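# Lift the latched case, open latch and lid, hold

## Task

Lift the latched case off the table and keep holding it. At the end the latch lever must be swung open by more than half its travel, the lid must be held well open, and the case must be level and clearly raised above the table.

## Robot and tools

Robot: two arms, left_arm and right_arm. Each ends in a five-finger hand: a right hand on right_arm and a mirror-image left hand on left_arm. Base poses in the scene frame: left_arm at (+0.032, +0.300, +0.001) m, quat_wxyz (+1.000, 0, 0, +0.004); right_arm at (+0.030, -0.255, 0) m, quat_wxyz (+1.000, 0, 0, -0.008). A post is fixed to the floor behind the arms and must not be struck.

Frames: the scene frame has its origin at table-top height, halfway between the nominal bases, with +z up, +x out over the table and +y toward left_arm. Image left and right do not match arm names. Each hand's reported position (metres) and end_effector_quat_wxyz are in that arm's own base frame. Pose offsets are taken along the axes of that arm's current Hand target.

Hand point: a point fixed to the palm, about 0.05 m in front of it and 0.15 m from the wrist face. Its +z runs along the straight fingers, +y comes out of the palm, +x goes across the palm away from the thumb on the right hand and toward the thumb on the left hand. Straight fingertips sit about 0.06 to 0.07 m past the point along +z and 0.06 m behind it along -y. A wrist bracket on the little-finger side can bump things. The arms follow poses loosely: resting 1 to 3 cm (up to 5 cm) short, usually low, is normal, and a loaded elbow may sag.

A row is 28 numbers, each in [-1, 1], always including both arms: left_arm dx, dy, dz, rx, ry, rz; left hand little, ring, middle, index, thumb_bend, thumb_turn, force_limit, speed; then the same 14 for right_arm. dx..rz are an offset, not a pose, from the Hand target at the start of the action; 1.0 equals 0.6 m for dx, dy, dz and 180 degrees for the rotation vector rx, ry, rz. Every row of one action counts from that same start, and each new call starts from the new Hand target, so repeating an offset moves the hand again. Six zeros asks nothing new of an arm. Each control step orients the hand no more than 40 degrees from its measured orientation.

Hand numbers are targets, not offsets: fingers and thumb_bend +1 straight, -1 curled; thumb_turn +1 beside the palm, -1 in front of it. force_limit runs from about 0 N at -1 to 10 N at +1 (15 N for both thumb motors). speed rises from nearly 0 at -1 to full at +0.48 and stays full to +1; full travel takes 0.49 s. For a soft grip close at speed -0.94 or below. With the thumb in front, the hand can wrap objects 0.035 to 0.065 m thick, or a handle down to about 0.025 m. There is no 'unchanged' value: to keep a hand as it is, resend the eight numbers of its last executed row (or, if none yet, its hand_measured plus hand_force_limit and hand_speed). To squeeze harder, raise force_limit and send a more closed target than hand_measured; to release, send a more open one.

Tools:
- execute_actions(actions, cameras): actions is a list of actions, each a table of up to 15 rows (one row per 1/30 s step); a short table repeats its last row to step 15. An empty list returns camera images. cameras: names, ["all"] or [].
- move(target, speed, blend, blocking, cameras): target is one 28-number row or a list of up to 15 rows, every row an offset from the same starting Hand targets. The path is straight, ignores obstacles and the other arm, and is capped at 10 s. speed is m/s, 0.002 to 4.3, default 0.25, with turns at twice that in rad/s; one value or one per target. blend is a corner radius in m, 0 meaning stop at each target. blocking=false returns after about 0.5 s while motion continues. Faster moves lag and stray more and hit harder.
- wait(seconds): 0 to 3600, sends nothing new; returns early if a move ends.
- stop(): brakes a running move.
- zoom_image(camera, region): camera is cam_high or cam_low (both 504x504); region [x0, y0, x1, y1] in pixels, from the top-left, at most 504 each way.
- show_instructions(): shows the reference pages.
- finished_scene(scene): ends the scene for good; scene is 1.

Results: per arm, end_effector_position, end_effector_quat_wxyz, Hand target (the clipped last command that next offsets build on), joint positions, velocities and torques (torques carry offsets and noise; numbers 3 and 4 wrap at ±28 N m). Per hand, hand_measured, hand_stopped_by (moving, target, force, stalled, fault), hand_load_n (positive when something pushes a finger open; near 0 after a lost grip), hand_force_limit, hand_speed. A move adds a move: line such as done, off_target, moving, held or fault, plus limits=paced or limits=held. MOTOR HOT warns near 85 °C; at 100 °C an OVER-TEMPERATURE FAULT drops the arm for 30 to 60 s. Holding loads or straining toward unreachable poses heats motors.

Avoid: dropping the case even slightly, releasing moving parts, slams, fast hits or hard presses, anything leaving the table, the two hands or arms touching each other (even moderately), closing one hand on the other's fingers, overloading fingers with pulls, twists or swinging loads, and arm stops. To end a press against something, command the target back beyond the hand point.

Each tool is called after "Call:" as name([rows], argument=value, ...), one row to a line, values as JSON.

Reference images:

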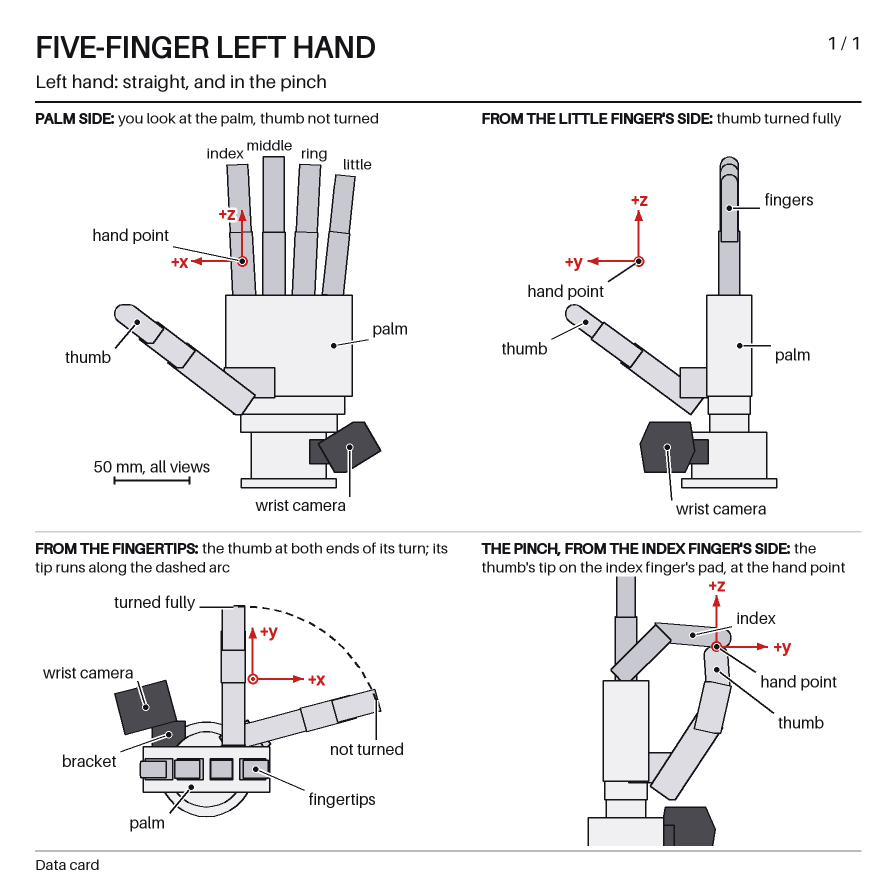

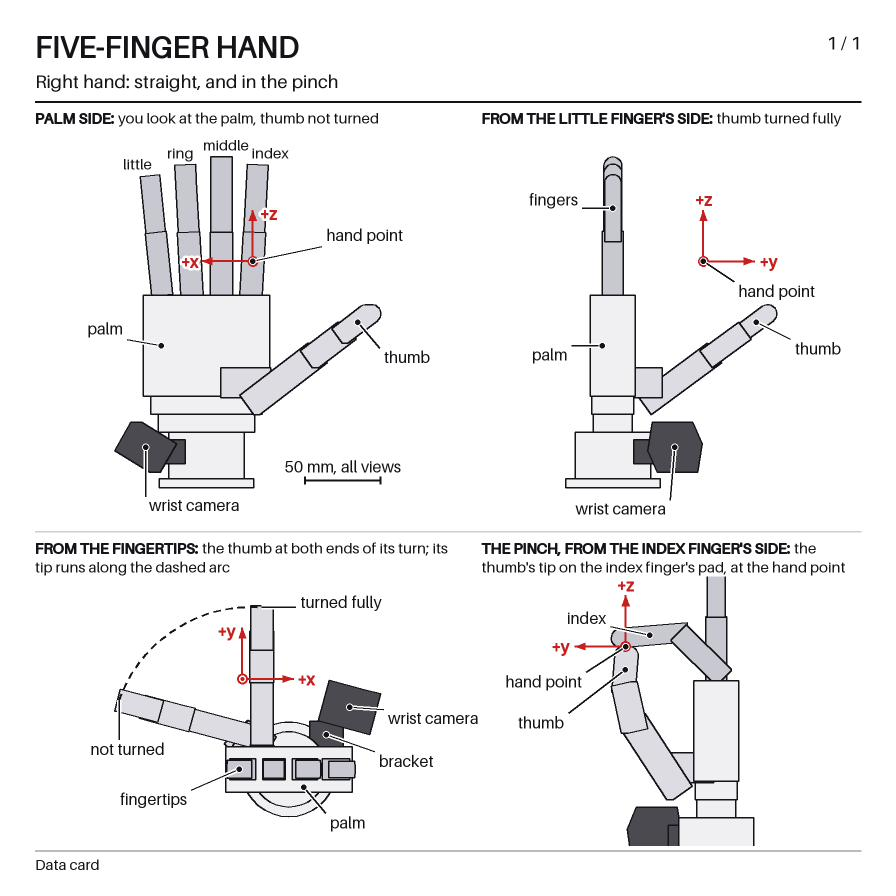

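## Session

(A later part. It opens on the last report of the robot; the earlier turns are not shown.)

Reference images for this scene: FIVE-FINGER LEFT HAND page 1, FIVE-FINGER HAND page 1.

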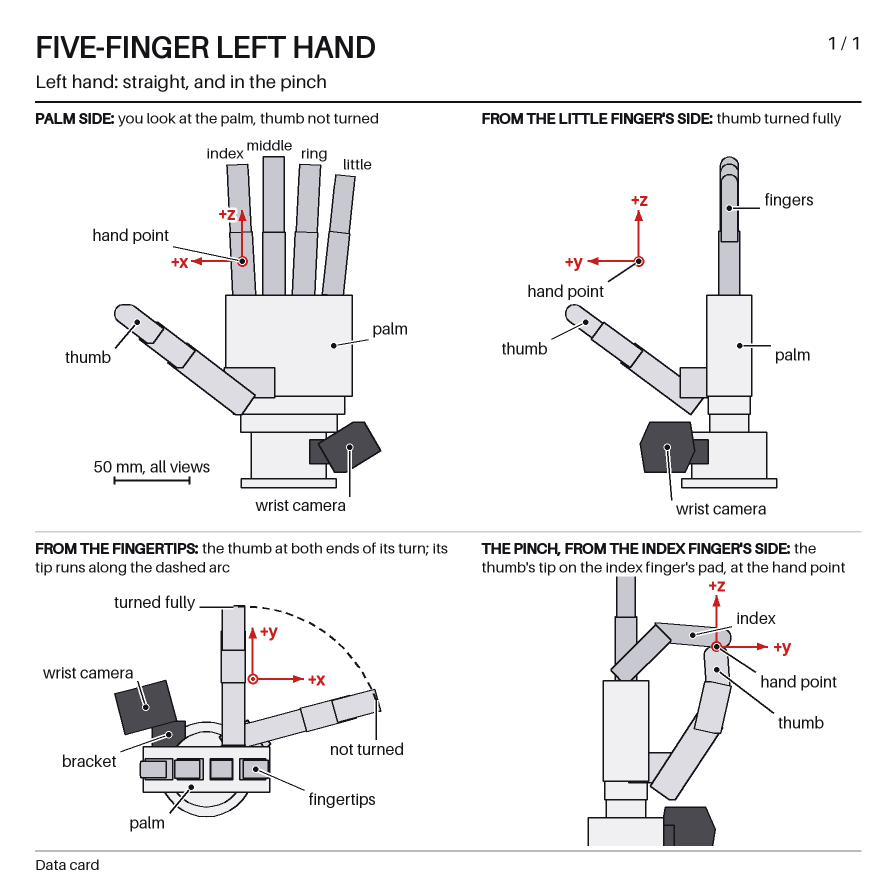

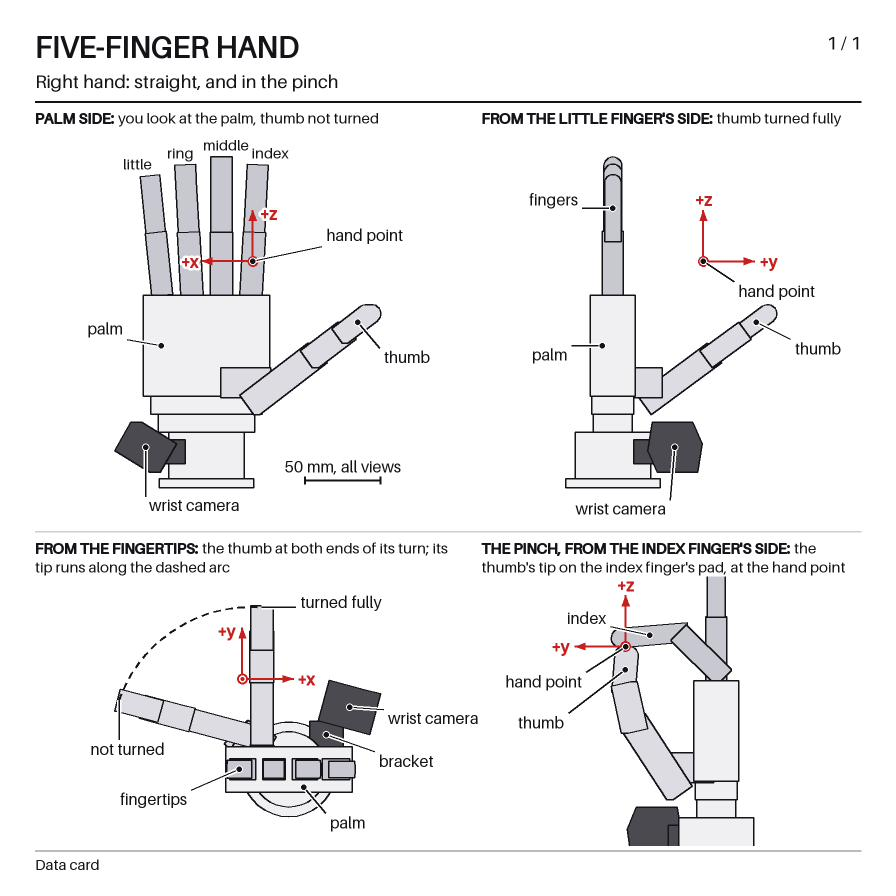

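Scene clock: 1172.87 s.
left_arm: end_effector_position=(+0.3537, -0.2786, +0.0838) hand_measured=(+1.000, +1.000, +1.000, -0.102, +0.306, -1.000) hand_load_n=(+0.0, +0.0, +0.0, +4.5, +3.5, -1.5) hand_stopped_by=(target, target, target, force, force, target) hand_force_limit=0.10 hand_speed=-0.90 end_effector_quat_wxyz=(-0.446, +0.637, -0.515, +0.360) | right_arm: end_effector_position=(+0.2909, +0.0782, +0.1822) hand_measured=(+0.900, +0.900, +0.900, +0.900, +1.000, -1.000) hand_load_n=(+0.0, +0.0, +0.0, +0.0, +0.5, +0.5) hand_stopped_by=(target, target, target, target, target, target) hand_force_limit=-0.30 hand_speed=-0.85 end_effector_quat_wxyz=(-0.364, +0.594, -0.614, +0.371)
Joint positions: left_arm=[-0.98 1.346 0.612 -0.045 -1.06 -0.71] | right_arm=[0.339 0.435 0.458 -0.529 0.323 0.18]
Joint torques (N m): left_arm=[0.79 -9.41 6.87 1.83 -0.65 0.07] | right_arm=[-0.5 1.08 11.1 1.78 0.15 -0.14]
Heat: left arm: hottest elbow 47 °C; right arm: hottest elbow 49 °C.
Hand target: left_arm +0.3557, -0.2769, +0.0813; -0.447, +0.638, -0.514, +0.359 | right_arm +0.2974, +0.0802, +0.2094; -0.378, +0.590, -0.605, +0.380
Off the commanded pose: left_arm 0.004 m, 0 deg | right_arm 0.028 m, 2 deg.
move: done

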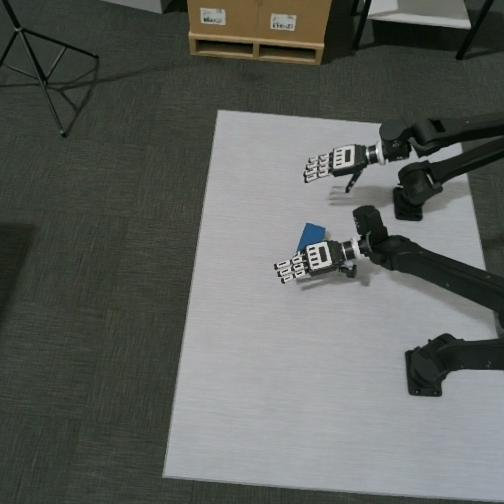

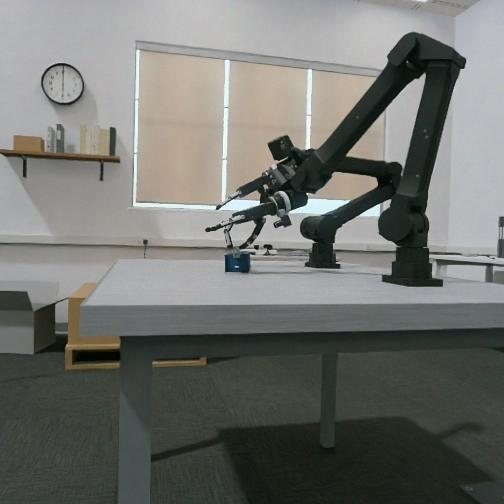

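Call:
move([
  [0,0,0,0,0,0,1,1,1,0.1,0.55,-1,-0.5,-0.6,0,0,0,0,0,0,0.9,0.9,0.9,0.9,1,-1,-0.3,-0.85],
  [0,-0.09,-0.03,0,0,0,1,1,1,0.1,0.55,-1,-0.5,-0.6,0,0,0,0,0,0,0.9,0.9,0.9,0.9,1,-1,-0.3,-0.85],
  [-0.2,-0.12,-0.08,0,0,0,1,1,1,0.1,0.55,-1,-0.5,-0.6,0,0,0,0,0,0,0.9,0.9,0.9,0.9,1,-1,-0.3,-0.85],
], speed=0.15, cameras=["cam_low","cam_high"])

Call:
zoom_image(camera="cam_low", region=[215, 240, 255, 280])

Call:
zoom_image(camera="cam_high", region=[285, 215, 335, 285])

Scene clock: 1178.17 s.
left_arm: end_effector_position=(+0.3117, -0.1679, +0.1715) hand_measured=(+1.000, +1.000, +1.000, +0.100, +0.550, -1.000) hand_load_n=(+0.5, +0.0, +0.0, +0.0, +0.0, +0.0) hand_stopped_by=(target, target, target, target, target, target) hand_force_limit=-0.50 hand_speed=-0.60 end_effector_quat_wxyz=(-0.443, +0.641, -0.505, +0.370) | right_arm: end_effector_position=(+0.2909, +0.0782, +0.1822) hand_measured=(+0.900, +0.900, +0.900, +0.900, +1.000, -1.000) hand_load_n=(+0.0, +0.0, +0.5, +0.0, +0.0, +0.0) hand_stopped_by=(target, target, target, target, target, target) hand_force_limit=-0.30 hand_speed=-0.85 end_effector_quat_wxyz=(-0.364, +0.594, -0.614, +0.371)
Joint positions: left_arm=[-0.861 0.769 0.486 -0.35 -0.972 -0.574] | right_arm=[0.339 0.435 0.458 -0.529 0.323 0.18]
Joint torques (N m): left_arm=[0.56 -3.31 8.88 1.06 -0.52 0.13] | right_arm=[-0.5 1.08 11.1 1.78 0.15 -0.14]
Heat: left arm: hottest elbow 47 °C; right arm: hottest elbow 49 °C.
Hand target: left_arm +0.3103, -0.1642, +0.1656; -0.447, +0.638, -0.514, +0.360 | right_arm +0.2974, +0.0802, +0.2094; -0.378, +0.590, -0.605, +0.380
Off the commanded pose: left_arm 0.007 m, 2 deg | right_arm 0.028 m, 2 deg.
move: done

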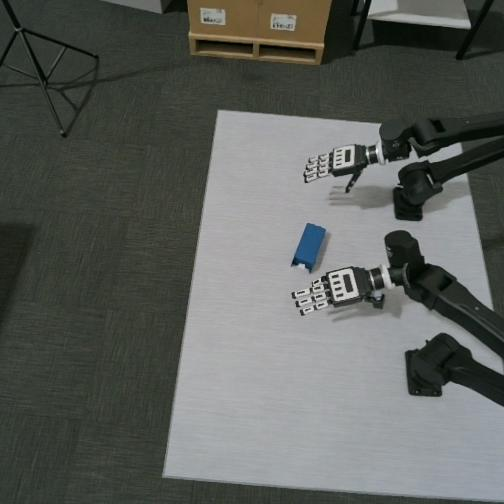

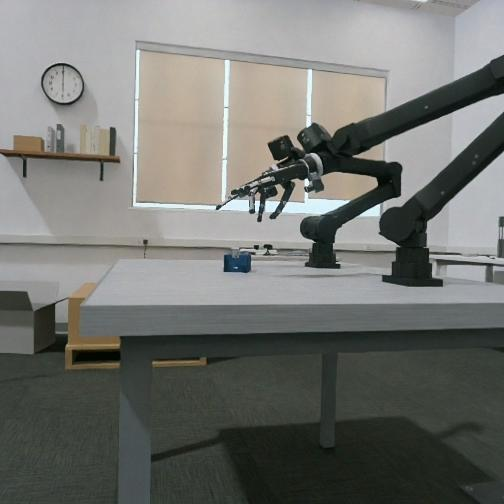

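Scaled by 12.600.

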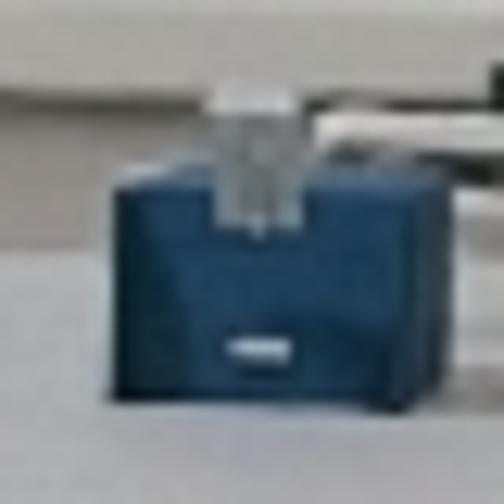

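Scaled by 7.200.

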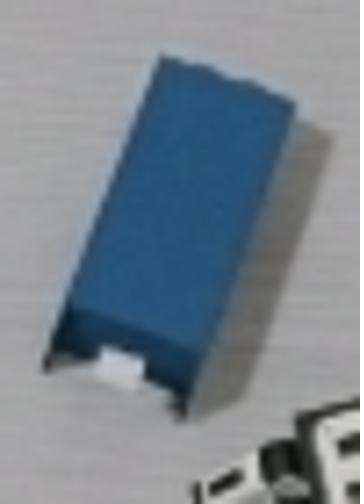

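Call:
move([
  [0,0,0,0,0,0,1,1,1,0.1,0.55,-1,-0.5,-0.6,-0.1672,0.1317,0.1128,0.0008,0.0765,0.0361,0.95,0.95,0.9,0.9,1,-1,-0.3,-0.85],
  [0,0,0,0,0,0,1,1,1,0.1,0.55,-1,-0.5,-0.6,-0.1662,0.2253,0.157,0.0008,0.0765,0.0361,0.95,0.95,0.9,0.9,1,-1,-0.3,-0.85],
], speed=[0.2,0.1], cameras=["cam_low","cam_high"])

Call:
zoom_image(camera="cam_low", region=[200, 225, 260, 285])

Call:
zoom_image(camera="cam_high", region=[275, 210, 345, 280])

Scene clock: 1200.93 s.
left_arm: end_effector_position=(+0.3117, -0.1679, +0.1715) hand_measured=(+1.000, +1.000, +1.000, +0.100, +0.550, -1.000) hand_load_n=(+0.0, +0.0, +0.0, +0.0, +0.0, +0.0) hand_stopped_by=(target, target, target, target, target, target) hand_force_limit=-0.50 hand_speed=-0.60 end_effector_quat_wxyz=(-0.443, +0.641, -0.506, +0.370) | right_arm: end_effector_position=(+0.3255, +0.1784, +0.0467) hand_measured=(+0.950, +0.950, +0.900, +0.900, +1.000, -1.000) hand_load_n=(+0.0, +0.0, +0.0, +0.0, +0.0, +0.0) hand_stopped_by=(target, target, target, target, target, target) hand_force_limit=-0.30 hand_speed=-0.85 end_effector_quat_wxyz=(+0.317, -0.511, +0.674, -0.429)
Joint positions: left_arm=[-0.861 0.769 0.486 -0.35 -0.972 -0.573] | right_arm=[0.836 1.164 0.396 -0.065 0.949 0.718]
Joint torques (N m): left_arm=[0.56 -3.31 8.87 1.07 -0.52 0.15] | right_arm=[-0.38 -3.49 5.26 2.11 0.65 0.12]
Heat: left arm: hottest elbow 48 °C; right arm: hottest elbow 49 °C.
Hand target: left_arm +0.3102, -0.1642, +0.1656; -0.447, +0.637, -0.514, +0.360 | right_arm +0.3270, +0.1808, +0.0479; +0.324, -0.504, +0.677, -0.427
Off the commanded pose: left_arm 0.007 m, 2 deg | right_arm 0.003 m, 1 deg.
move: done

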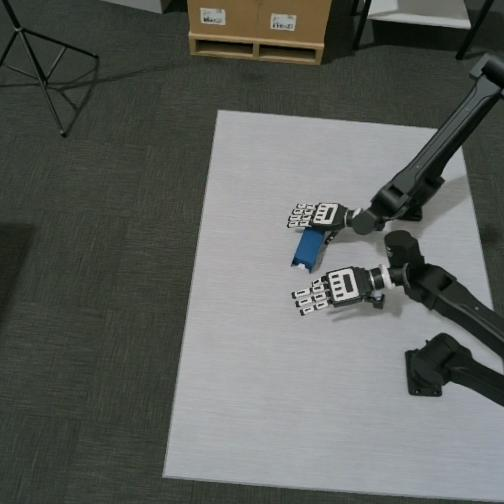

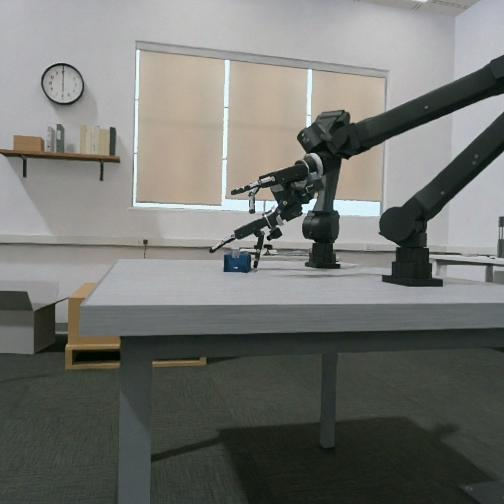

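Scaled by 8.400.

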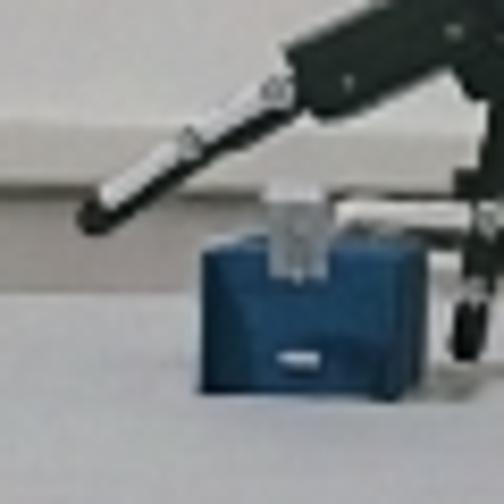

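Scaled by 7.200.

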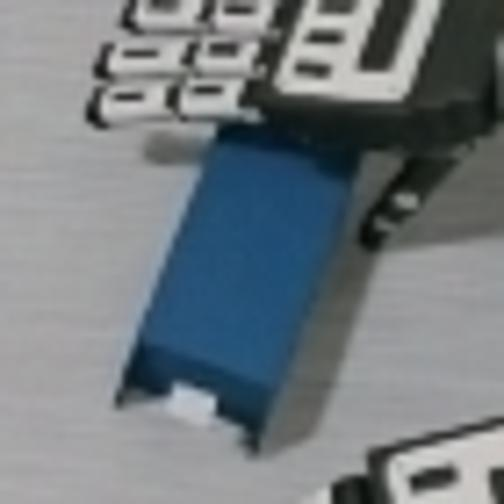

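Call:
execute_actions([
  [[0,0,0,0,0,0,1,1,1,0.1,0.55,-1,-0.5,-0.6,0,0,0,0,0,0,0.95,0.95,-0.1,-0.1,-0.1,-1,-0.7,-0.9]],
])

Call:
wait(seconds=2.5)

Call:
execute_actions([
  [[0,0,0,0,0,0,1,1,1,0.1,0.55,-1,-0.5,-0.6,0,0,0,0,0,0,0.95,0.95,-0.2,-0.2,-0.2,-1,-0.3,-0.9]],
  [[0,0,0,0,0,0,1,1,1,0.1,0.55,-1,-0.5,-0.6,0,0,0,0,0,0,0.95,0.95,-0.3,-0.3,-0.3,-1,0.1,-0.9]],
], cameras=["cam_low","cam_high"])

Call:
zoom_image(camera="cam_low", region=[200, 225, 260, 285])

Call:
zoom_image(camera="cam_high", region=[275, 210, 345, 280])

Scene clock: 1205.50 s.
left_arm: end_effector_position=(+0.3117, -0.1679, +0.1715) hand_measured=(+1.000, +1.000, +1.000, +0.100, +0.550, -1.000) hand_load_n=(+0.0, +0.0, +0.0, +0.0, +0.0, +0.0) hand_stopped_by=(target, target, target, target, target, target) hand_force_limit=-0.50 hand_speed=-0.60 end_effector_quat_wxyz=(-0.443, +0.641, -0.506, +0.370) | right_arm: end_effector_position=(+0.3256, +0.1785, +0.0468) hand_measured=(+0.950, +0.950, +0.324, +0.296, +0.710, -1.000) hand_load_n=(+0.0, -0.5, +0.5, +2.0, +4.5, +0.5) hand_stopped_by=(target, target, force, force, force, target) hand_force_limit=-0.70 hand_speed=-0.90 end_effector_quat_wxyz=(+0.317, -0.510, +0.674, -0.429)
Joint positions: left_arm=[-0.861 0.769 0.486 -0.35 -0.972 -0.573] | right_arm=[0.836 1.164 0.396 -0.065 0.949 0.718]
Joint torques (N m): left_arm=[0.56 -3.31 8.87 1.07 -0.51 0.15] | right_arm=[-0.32 -3.49 5.26 2.09 0.64 0.11]
Heat: left arm: hottest elbow 48 °C; right arm: hottest elbow 49 °C.
Hand target: left_arm +0.3102, -0.1642, +0.1656; -0.447, +0.637, -0.514, +0.360 | right_arm +0.3270, +0.1808, +0.0479; +0.324, -0.504, +0.677, -0.427
Off the commanded pose: left_arm 0.007 m, 2 deg | right_arm 0.003 m, 1 deg.

Scene clock: 1208.00 s.
left_arm: end_effector_position=(+0.3117, -0.1679, +0.1715) hand_measured=(+1.000, +1.000, +1.000, +0.100, +0.550, -1.000) hand_load_n=(+0.0, +0.0, +0.0, +0.0, +0.0, +0.0) hand_stopped_by=(target, target, target, target, target, target) hand_force_limit=-0.50 hand_speed=-0.60 end_effector_quat_wxyz=(-0.443, +0.641, -0.506, +0.370) | right_arm: end_effector_position=(+0.3256, +0.1785, +0.0468) hand_measured=(+0.950, +0.950, +0.324, +0.296, +0.710, -1.000) hand_load_n=(+0.0, +0.0, +0.5, +2.0, +4.5, +0.5) hand_stopped_by=(target, target, force, force, force, target) hand_force_limit=-0.70 hand_speed=-0.90 end_effector_quat_wxyz=(+0.317, -0.510, +0.674, -0.429)
Joint positions: left_arm=[-0.861 0.769 0.486 -0.35 -0.972 -0.573] | right_arm=[0.836 1.164 0.396 -0.065 0.949 0.718]
Joint torques (N m): left_arm=[0.56 -3.25 8.87 1.09 -0.51 0.15] | right_arm=[-0.38 -3.49 5.26 2.09 0.64 0.12]
Heat: left arm: hottest elbow 48 °C; right arm: hottest elbow 48 °C.
Hand target: left_arm +0.3102, -0.1642, +0.1656; -0.447, +0.637, -0.514, +0.360 | right_arm +0.3270, +0.1808, +0.0479; +0.324, -0.504, +0.677, -0.427
Off the commanded pose: left_arm 0.007 m, 2 deg | right_arm 0.003 m, 1 deg.
wait: 2.50 s; at rest by 0.17 s

Scene clock: 1209.20 s.
left_arm: end_effector_position=(+0.3117, -0.1679, +0.1715) hand_measured=(+1.000, +1.000, +1.000, +0.100, +0.550, -1.000) hand_load_n=(+0.0, +0.0, +0.0, +0.0, +0.0, +0.0) hand_stopped_by=(target, target, target, target, target, target) hand_force_limit=-0.50 hand_speed=-0.60 end_effector_quat_wxyz=(-0.443, +0.641, -0.506, +0.370) | right_arm: end_effector_position=(+0.3263, +0.1785, +0.0476) hand_measured=(+0.950, +0.950, +0.246, +0.218, +0.712, -1.000) hand_load_n=(+0.0, +0.0, +4.5, +7.0, +18.0, +1.0) hand_stopped_by=(target, target, force, force, force, target) hand_force_limit=0.10 hand_speed=-0.90 end_effector_quat_wxyz=(+0.319, -0.509, +0.675, -0.430)
Joint positions: left_arm=[-0.861 0.769 0.486 -0.35 -0.972 -0.573] | right_arm=[0.836 1.164 0.396 -0.061 0.953 0.718]
Joint torques (N m): left_arm=[0.56 -3.31 8.87 1.09 -0.52 0.15] | right_arm=[-0.32 -3.49 5.26 1.94 0.53 0.12]
Heat: left arm: hottest elbow 48 °C; right arm: hottest elbow 48 °C.
Hand target: left_arm +0.3102, -0.1642, +0.1656; -0.447, +0.637, -0.514, +0.360 | right_arm +0.3270, +0.1808, +0.0479; +0.324, -0.504, +0.677, -0.427
Off the commanded pose: left_arm 0.007 m, 2 deg | right_arm 0.002 m, 1 deg.

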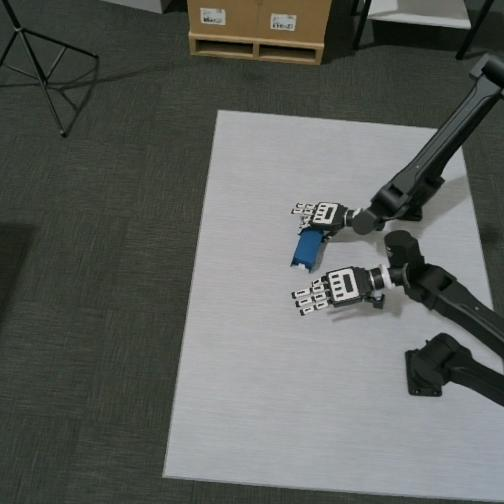

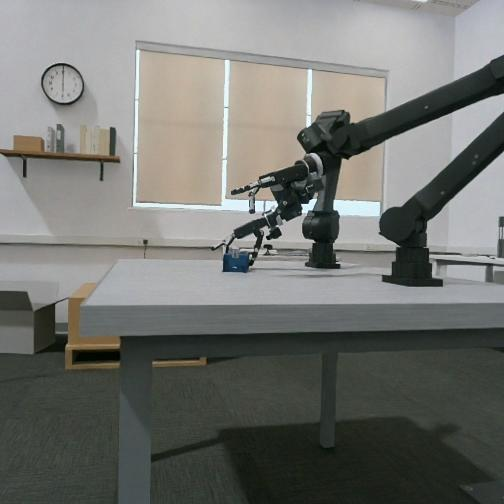

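Scaled by 8.400.

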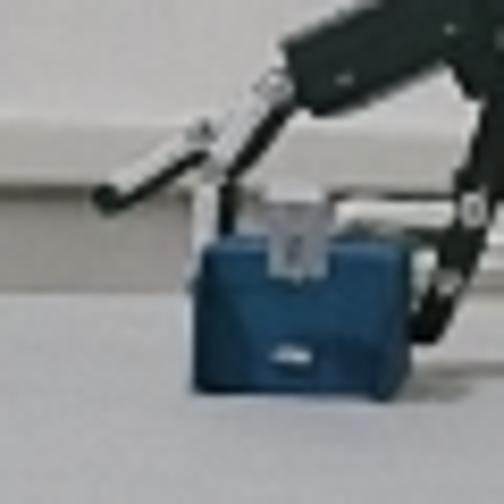

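Scaled by 7.200.

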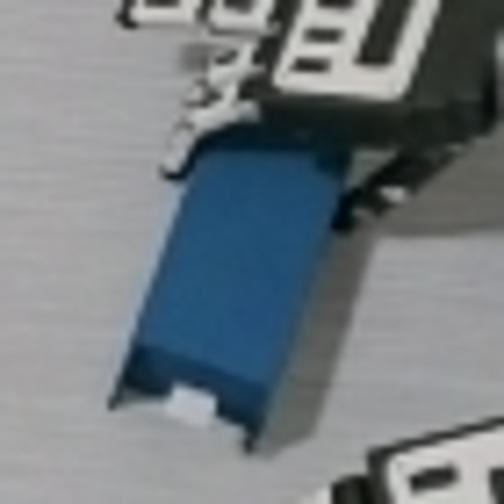

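Call:
move(target=[0.1973,0.0503,0.06,-0.0852,0.2057,-0.1595,1,1,1,0.05,0.49,-1,-0.5,-0.6,0,0,0,0,0,0,0.95,0.95,-0.3,-0.3,-0.3,-1,0.1,-0.9], speed=0.25, cameras=["cam_low","cam_high"])

Call:
zoom_image(camera="cam_low", region=[200, 225, 260, 285])

Call:
zoom_image(camera="cam_high", region=[275, 220, 345, 290])

Scene clock: 1219.43 s.
left_arm: end_effector_position=(+0.3568, -0.2762, +0.1227) hand_measured=(+1.000, +1.000, +1.000, +0.050, +0.490, -1.000) hand_load_n=(+0.0, +0.0, +0.0, +0.0, +0.0, +0.0) hand_stopped_by=(target, target, target, target, target, target) hand_force_limit=-0.50 hand_speed=-0.60 end_effector_quat_wxyz=(-0.078, +0.648, -0.508, +0.563) | right_arm: end_effector_position=(+0.3263, +0.1785, +0.0476) hand_measured=(+0.950, +0.950, +0.246, +0.218, +0.712, -1.000) hand_load_n=(+0.0, +0.0, +4.5, +7.0, +18.0, +1.5) hand_stopped_by=(target, target, force, force, force, target) hand_force_limit=0.10 hand_speed=-0.90 end_effector_quat_wxyz=(+0.319, -0.509, +0.675, -0.430)
Joint positions: left_arm=[-0.507 1.152 0.383 0.407 0.019 -0.761] | right_arm=[0.836 1.164 0.396 -0.061 0.953 0.718]
Joint torques (N m): left_arm=[0.73 -7 7.16 2.58 0.01 -0.18] | right_arm=[-0.32 -3.49 5.26 1.92 0.53 0.12]
Heat: left arm: hottest elbow 48 °C; right arm: hottest elbow 46 °C.
Hand target: left_arm +0.3583, -0.2747, +0.1246; -0.075, +0.650, -0.499, +0.568 | right_arm +0.3270, +0.1808, +0.0479; +0.324, -0.504, +0.677, -0.427
Off the commanded pose: left_arm 0.003 m, 1 deg | right_arm 0.002 m, 1 deg.
move: done

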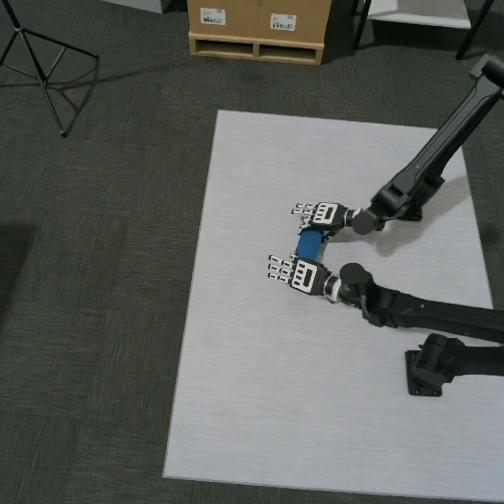

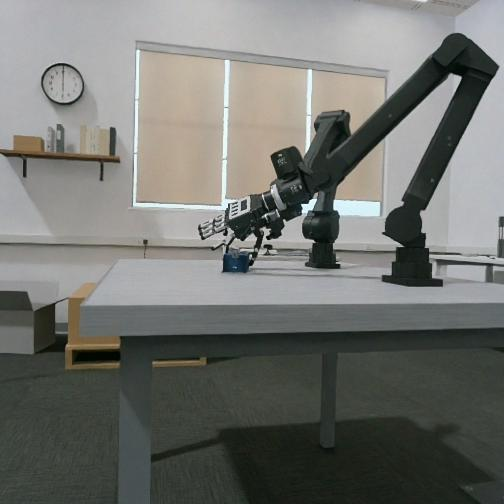

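Scaled by 8.400.

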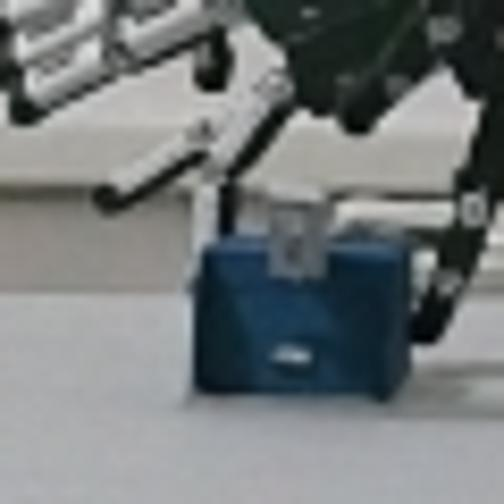

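Scaled by 7.200.

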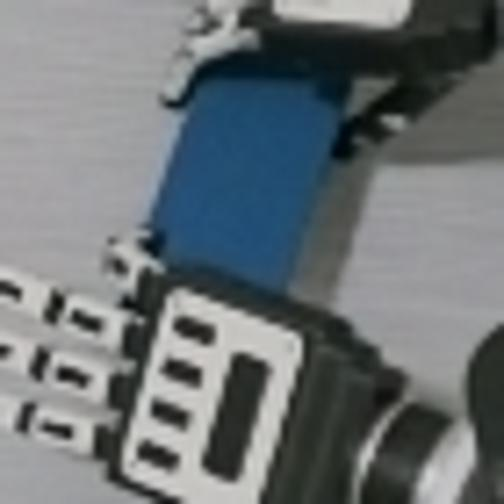

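Call:
move(target=[-0.0438,0.053,0.0167,0,0,0,1,1,1,0.05,0.49,-1,-0.5,-0.6,0,0,0,0,0,0,0.95,0.95,-0.3,-0.3,-0.3,-1,0.1,-0.9], speed=0.08, cameras=["cam_low","cam_high"])

Call:
zoom_image(camera="cam_low", region=[210, 235, 250, 275])

Call:
zoom_image(camera="cam_high", region=[275, 220, 345, 290])

Scene clock: 1223.23 s.
left_arm: end_effector_position=(+0.3535, -0.2734, +0.0807) hand_measured=(+1.000, +1.000, +1.000, +0.050, +0.490, -1.000) hand_load_n=(+0.0, +0.0, +0.0, +0.0, +0.0, +0.0) hand_stopped_by=(target, target, target, target, target, target) hand_force_limit=-0.50 hand_speed=-0.60 end_effector_quat_wxyz=(-0.079, +0.650, -0.505, +0.563) | right_arm: end_effector_position=(+0.3263, +0.1785, +0.0476) hand_measured=(+0.950, +0.950, +0.246, +0.218, +0.712, -1.000) hand_load_n=(+0.0, +0.0, +4.5, +7.0, +18.0, +1.5) hand_stopped_by=(target, target, force, force, force, target) hand_force_limit=0.10 hand_speed=-0.90 end_effector_quat_wxyz=(+0.319, -0.509, +0.675, -0.430)
Joint positions: left_arm=[-0.509 1.303 0.321 0.62 0.011 -0.766] | right_arm=[0.836 1.164 0.396 -0.061 0.953 0.718]
Joint torques (N m): left_arm=[-0.26 -7.53 5.87 2.58 -0.18 -0.19] | right_arm=[-0.32 -3.49 5.26 1.94 0.53 0.12]
Heat: left arm: hottest elbow 47 °C; right arm: hottest elbow 46 °C.
Hand target: left_arm +0.3523, -0.2758, +0.0828; -0.075, +0.650, -0.499, +0.568 | right_arm +0.3270, +0.1808, +0.0479; +0.324, -0.504, +0.677, -0.427
Off the commanded pose: left_arm 0.003 m, 1 deg | right_arm 0.002 m, 1 deg.
move: done

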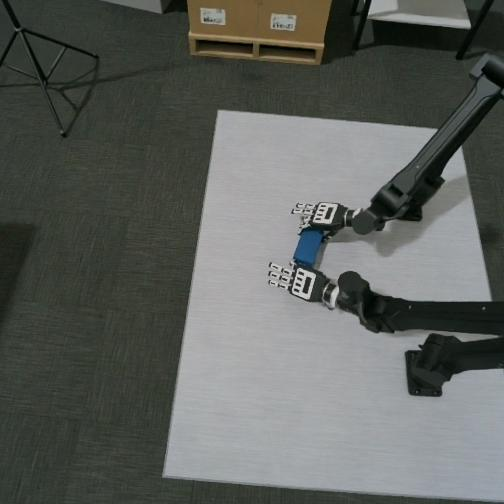

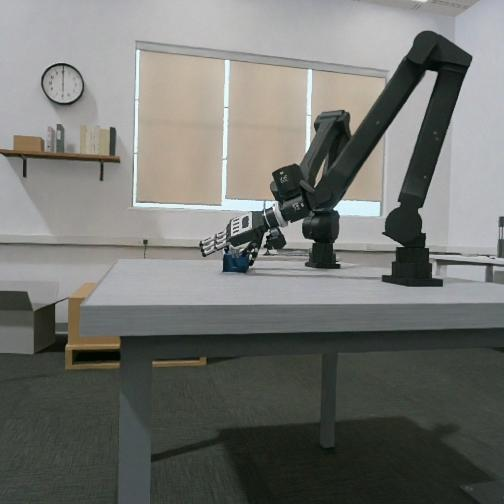

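Scaled by 12.600.

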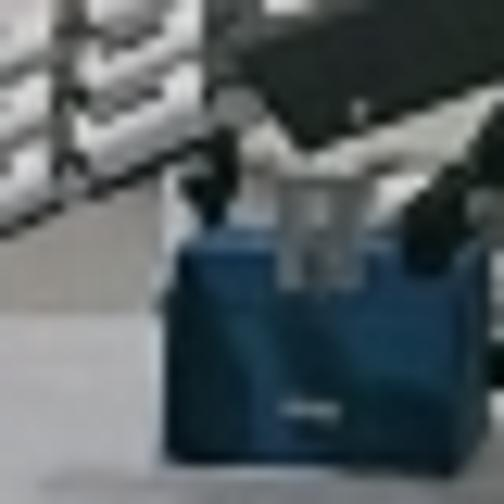

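Scaled by 7.200.

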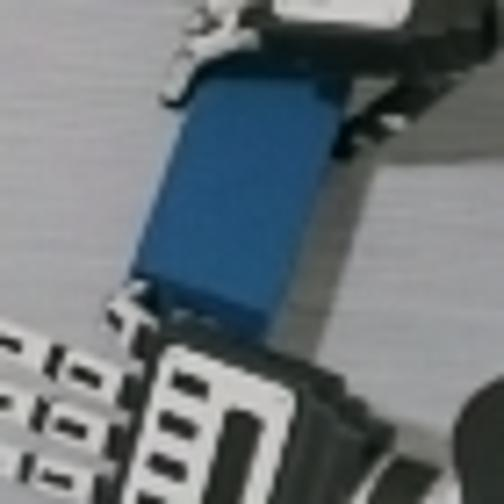

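Call:
move([
  [-0.02,-0.0208,-0.018,0,0,0,1,1,1,0.05,0.49,-1,-0.5,-0.6,0,0,0,0,0,0,0.95,0.95,-0.3,-0.3,-0.3,-1,0.1,-0.9],
  [-0.02,-0.0208,-0.018,0,0,0,1,1,1,-0.25,0.45,-1,-0.5,-0.6,0,0,0,0,0,0,0.95,0.95,-0.3,-0.3,-0.3,-1,0.1,-0.9],
  [0.0203,0.0062,0.0078,0,0,0,1,1,1,-0.25,0.45,-1,-0.5,-0.6,0,0,0,0,0,0,0.95,0.95,-0.3,-0.3,-0.3,-1,0.1,-0.9],
], speed=0.08, cameras=["cam_low","cam_high"])

Call:
zoom_image(camera="cam_low", region=[210, 235, 250, 275])

Call:
zoom_image(camera="cam_high", region=[275, 220, 345, 290])

Scene clock: 1232.73 s.
left_arm: end_effector_position=(+0.3542, -0.2692, +0.0844) hand_measured=(+1.000, +1.000, +1.000, -0.250, +0.450, -1.000) hand_load_n=(+0.0, +0.0, +0.0, -3.5, +0.0, +0.0) hand_stopped_by=(target, target, target, target, target, target) hand_force_limit=-0.50 hand_speed=-0.60 end_effector_quat_wxyz=(-0.095, +0.657, -0.490, +0.565) | right_arm: end_effector_position=(+0.3265, +0.1760, +0.0477) hand_measured=(+0.950, +0.950, +0.246, +0.218, +0.712, -1.000) hand_load_n=(+0.0, +0.0, +6.0, +6.0, +18.0, +0.0) hand_stopped_by=(target, target, force, force, force, target) hand_force_limit=0.10 hand_speed=-0.90 end_effector_quat_wxyz=(+0.317, -0.506, +0.674, -0.434)
Joint positions: left_arm=[-0.525 1.28 0.31 0.619 -0.047 -0.781] | right_arm=[0.835 1.164 0.394 -0.061 0.963 0.718]
Joint torques (N m): left_arm=[-2.32 -5.42 8.32 1.83 0.71 -0.18] | right_arm=[-0.32 -3.49 5.38 1.91 0.2 0.12]
Heat: left arm: hottest elbow 46 °C; right arm: hottest elbow 45 °C.
Hand target: left_arm +0.3523, -0.2888, +0.0869; -0.075, +0.650, -0.499, +0.568 | right_arm +0.3270, +0.1807, +0.0479; +0.324, -0.504, +0.677, -0.427
Off the commanded pose: left_arm 0.020 m, 3 deg | right_arm 0.005 m, 1 deg.
move: off_target (left_arm)

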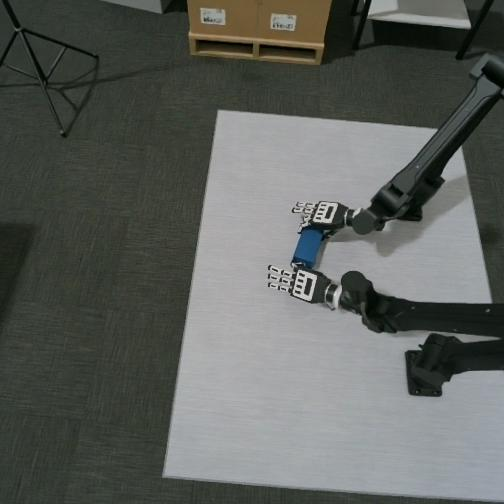

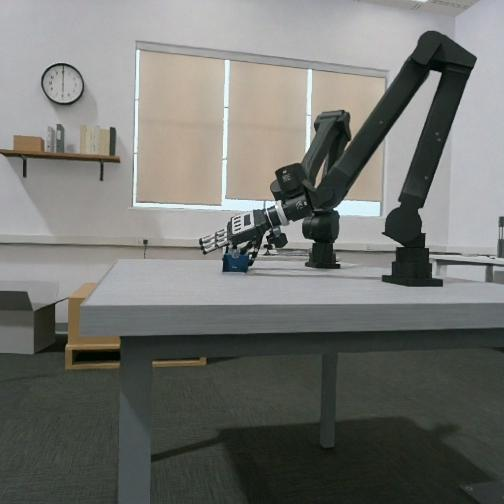

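Scaled by 12.600.

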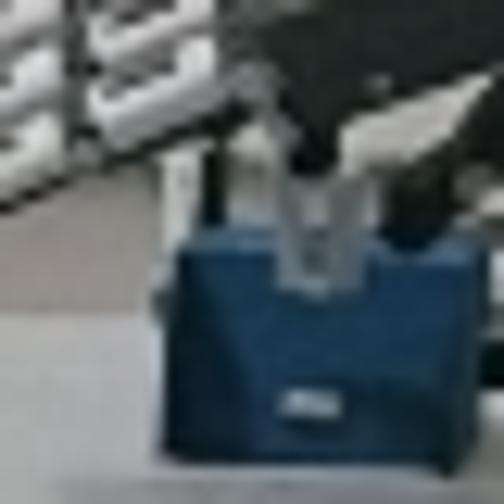

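Scaled by 7.200.

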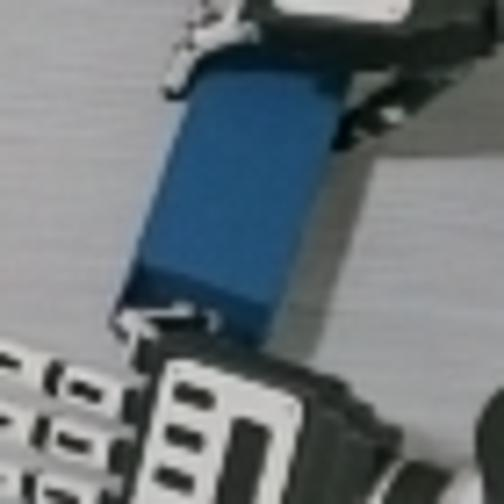

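Call:
move([
  [-0.0145,-0.0467,-0.0348,0,0,0,1,1,1,-0.25,0.45,-1,-0.5,-0.6,0,0,0,0,0,0,0.95,0.95,-0.3,-0.3,-0.3,-1,0.1,-0.9],
  [-0.063,-0.1438,-0.1992,-0.0011,-0.0934,0.7239,-0.8,-0.8,-0.8,1,1,-1,-0.5,0,0,0,0,0,0,0,0.95,0.95,-0.3,-0.3,-0.3,-1,0.1,-0.9],
], speed=[0.1,0.5], cameras=["cam_low","cam_high"])

Call:
zoom_image(camera="cam_low", region=[200, 225, 260, 285])

Scene clock: 1252.13 s.
left_arm: end_effector_position=(+0.3097, -0.1612, +0.1569) hand_measured=(-0.800, -0.800, -0.800, +1.000, +1.000, -1.000) hand_load_n=(+0.0, +0.0, +0.0, +0.0, +0.0, +0.0) hand_stopped_by=(target, target, target, target, target, target) hand_force_limit=-0.50 hand_speed=0.00 end_effector_quat_wxyz=(+0.596, +0.114, +0.790, -0.086) | right_arm: end_effector_position=(+0.3263, +0.1765, +0.0475) hand_measured=(+0.950, +0.950, +0.246, +0.218, +0.712, -1.000) hand_load_n=(+0.0, +0.0, +4.5, +7.0, +18.0, +0.5) hand_stopped_by=(target, target, force, force, force, target) hand_force_limit=0.10 hand_speed=-0.90 end_effector_quat_wxyz=(+0.317, -0.507, +0.674, -0.433)
Joint positions: left_arm=[-0.943 0.784 0.291 0.146 -0.626 1.362] | right_arm=[0.835 1.164 0.394 -0.061 0.96 0.718]
Joint torques (N m): left_arm=[-0.21 -4.07 8.36 2.39 -0.29 0.18] | right_arm=[-0.32 -3.49 5.37 1.91 0.3 0.11]
Heat: left arm: hottest elbow 46 °C; right arm: hottest elbow 44 °C.
Hand target: left_arm +0.3092, -0.1625, +0.1599; +0.602, +0.118, +0.785, -0.090 | right_arm +0.3270, +0.1807, +0.0479; +0.324, -0.504, +0.677, -0.427
Off the commanded pose: left_arm 0.003 m, 1 deg | right_arm 0.004 m, 1 deg.
move: done

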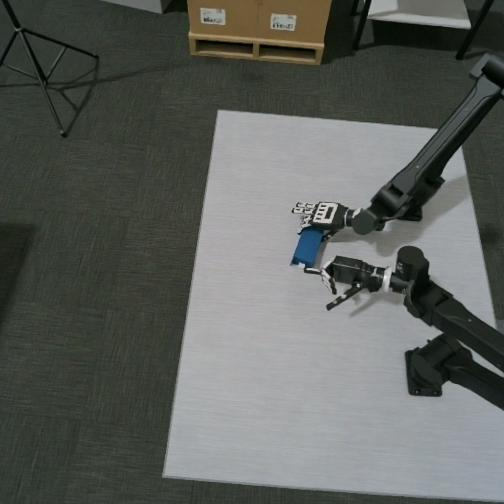

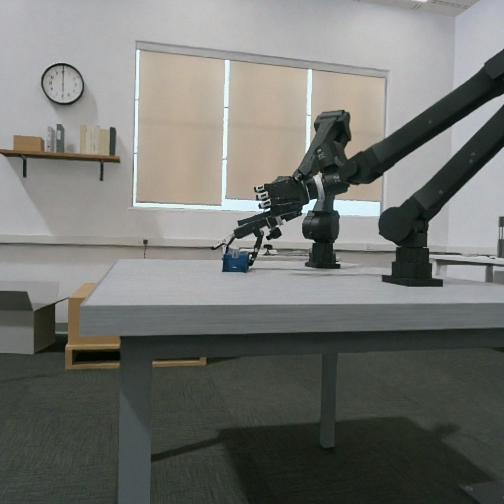

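Scaled by 8.400.

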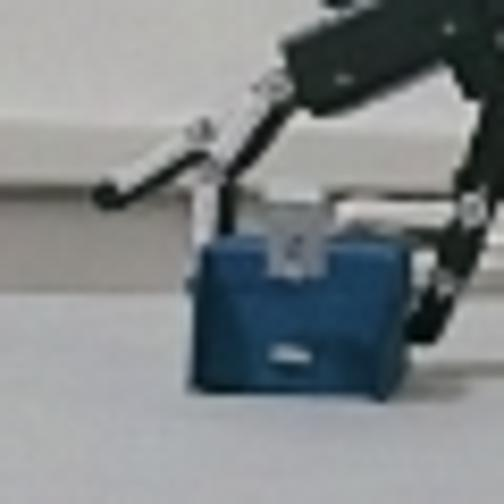

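Call:
move(target=[0.1173,0.0092,0.1087,0,0,0,-0.8,-0.8,-0.8,1,1,-1,-0.5,0,0,0,0,0,0,0,0.95,0.95,-0.3,-0.3,-0.3,-1,0.1,-0.9], speed=0.15, cameras=["cam_low","cam_high"])

Call:
zoom_image(camera="cam_low", region=[200, 225, 260, 285])

Call:
zoom_image(camera="cam_high", region=[275, 220, 345, 290])

Scene clock: 1256.20 s.
left_arm: end_effector_position=(+0.3531, -0.1731, +0.0725) hand_measured=(-0.800, -0.800, -0.800, +1.000, +1.000, -1.000) hand_load_n=(+0.0, +0.0, +0.0, +0.0, +0.0, +0.0) hand_stopped_by=(target, target, target, target, target, target) hand_force_limit=-0.50 hand_speed=0.00 end_effector_quat_wxyz=(+0.597, +0.115, +0.789, -0.092) | right_arm: end_effector_position=(+0.3263, +0.1765, +0.0475) hand_measured=(+0.950, +0.950, +0.246, +0.218, +0.712, -1.000) hand_load_n=(+0.0, +0.0, +5.0, +7.0, +18.0, +0.5) hand_stopped_by=(target, target, force, force, force, target) hand_force_limit=0.10 hand_speed=-0.90 end_effector_quat_wxyz=(+0.317, -0.507, +0.674, -0.433)
Joint positions: left_arm=[-0.822 1.31 0.237 0.758 -0.502 1.408] | right_arm=[0.835 1.164 0.394 -0.061 0.96 0.718]
Joint torques (N m): left_arm=[0.67 -7.3 4.88 2.45 -0.18 0.19] | right_arm=[-0.32 -3.49 5.37 1.92 0.29 0.12]
Heat: left arm: hottest elbow 45 °C; right arm: hottest elbow 44 °C.
Hand target: left_arm +0.3536, -0.1703, +0.0751; +0.602, +0.117, +0.785, -0.090 | right_arm +0.3270, +0.1807, +0.0479; +0.324, -0.504, +0.677, -0.427
Off the commanded pose: left_arm 0.004 m, 1 deg | right_arm 0.004 m, 1 deg.
move: done

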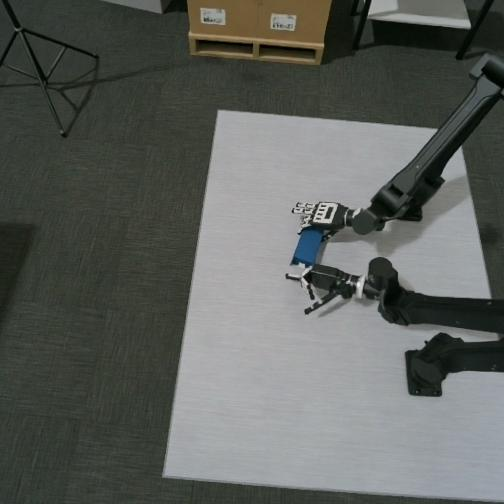

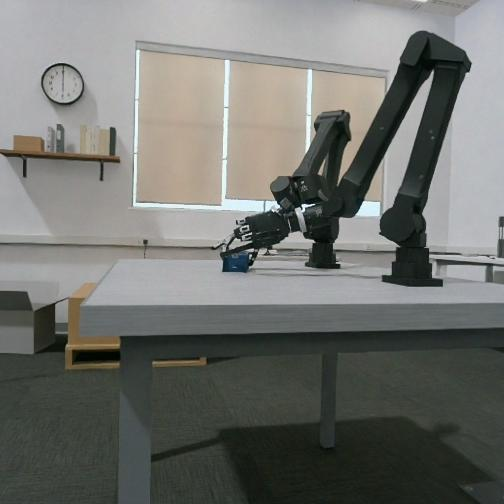

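Scaled by 8.400.

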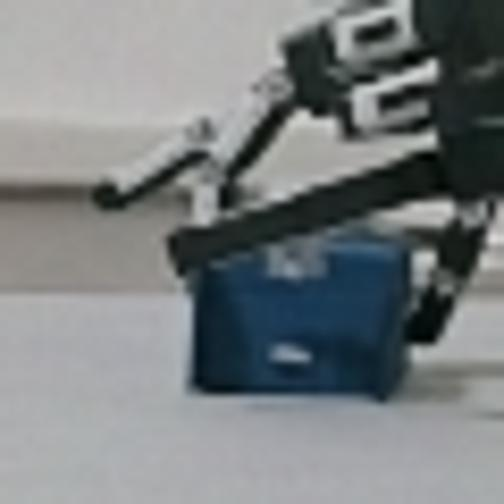

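Scaled by 7.200.

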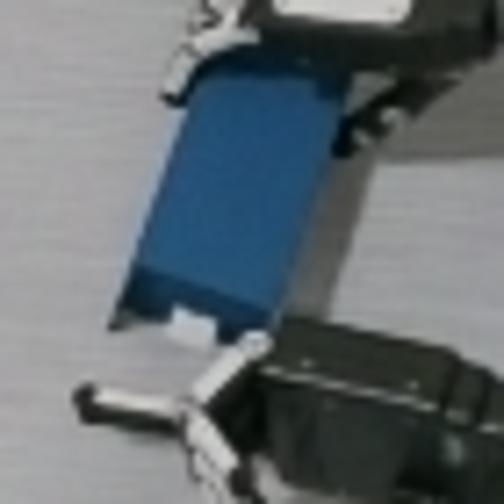

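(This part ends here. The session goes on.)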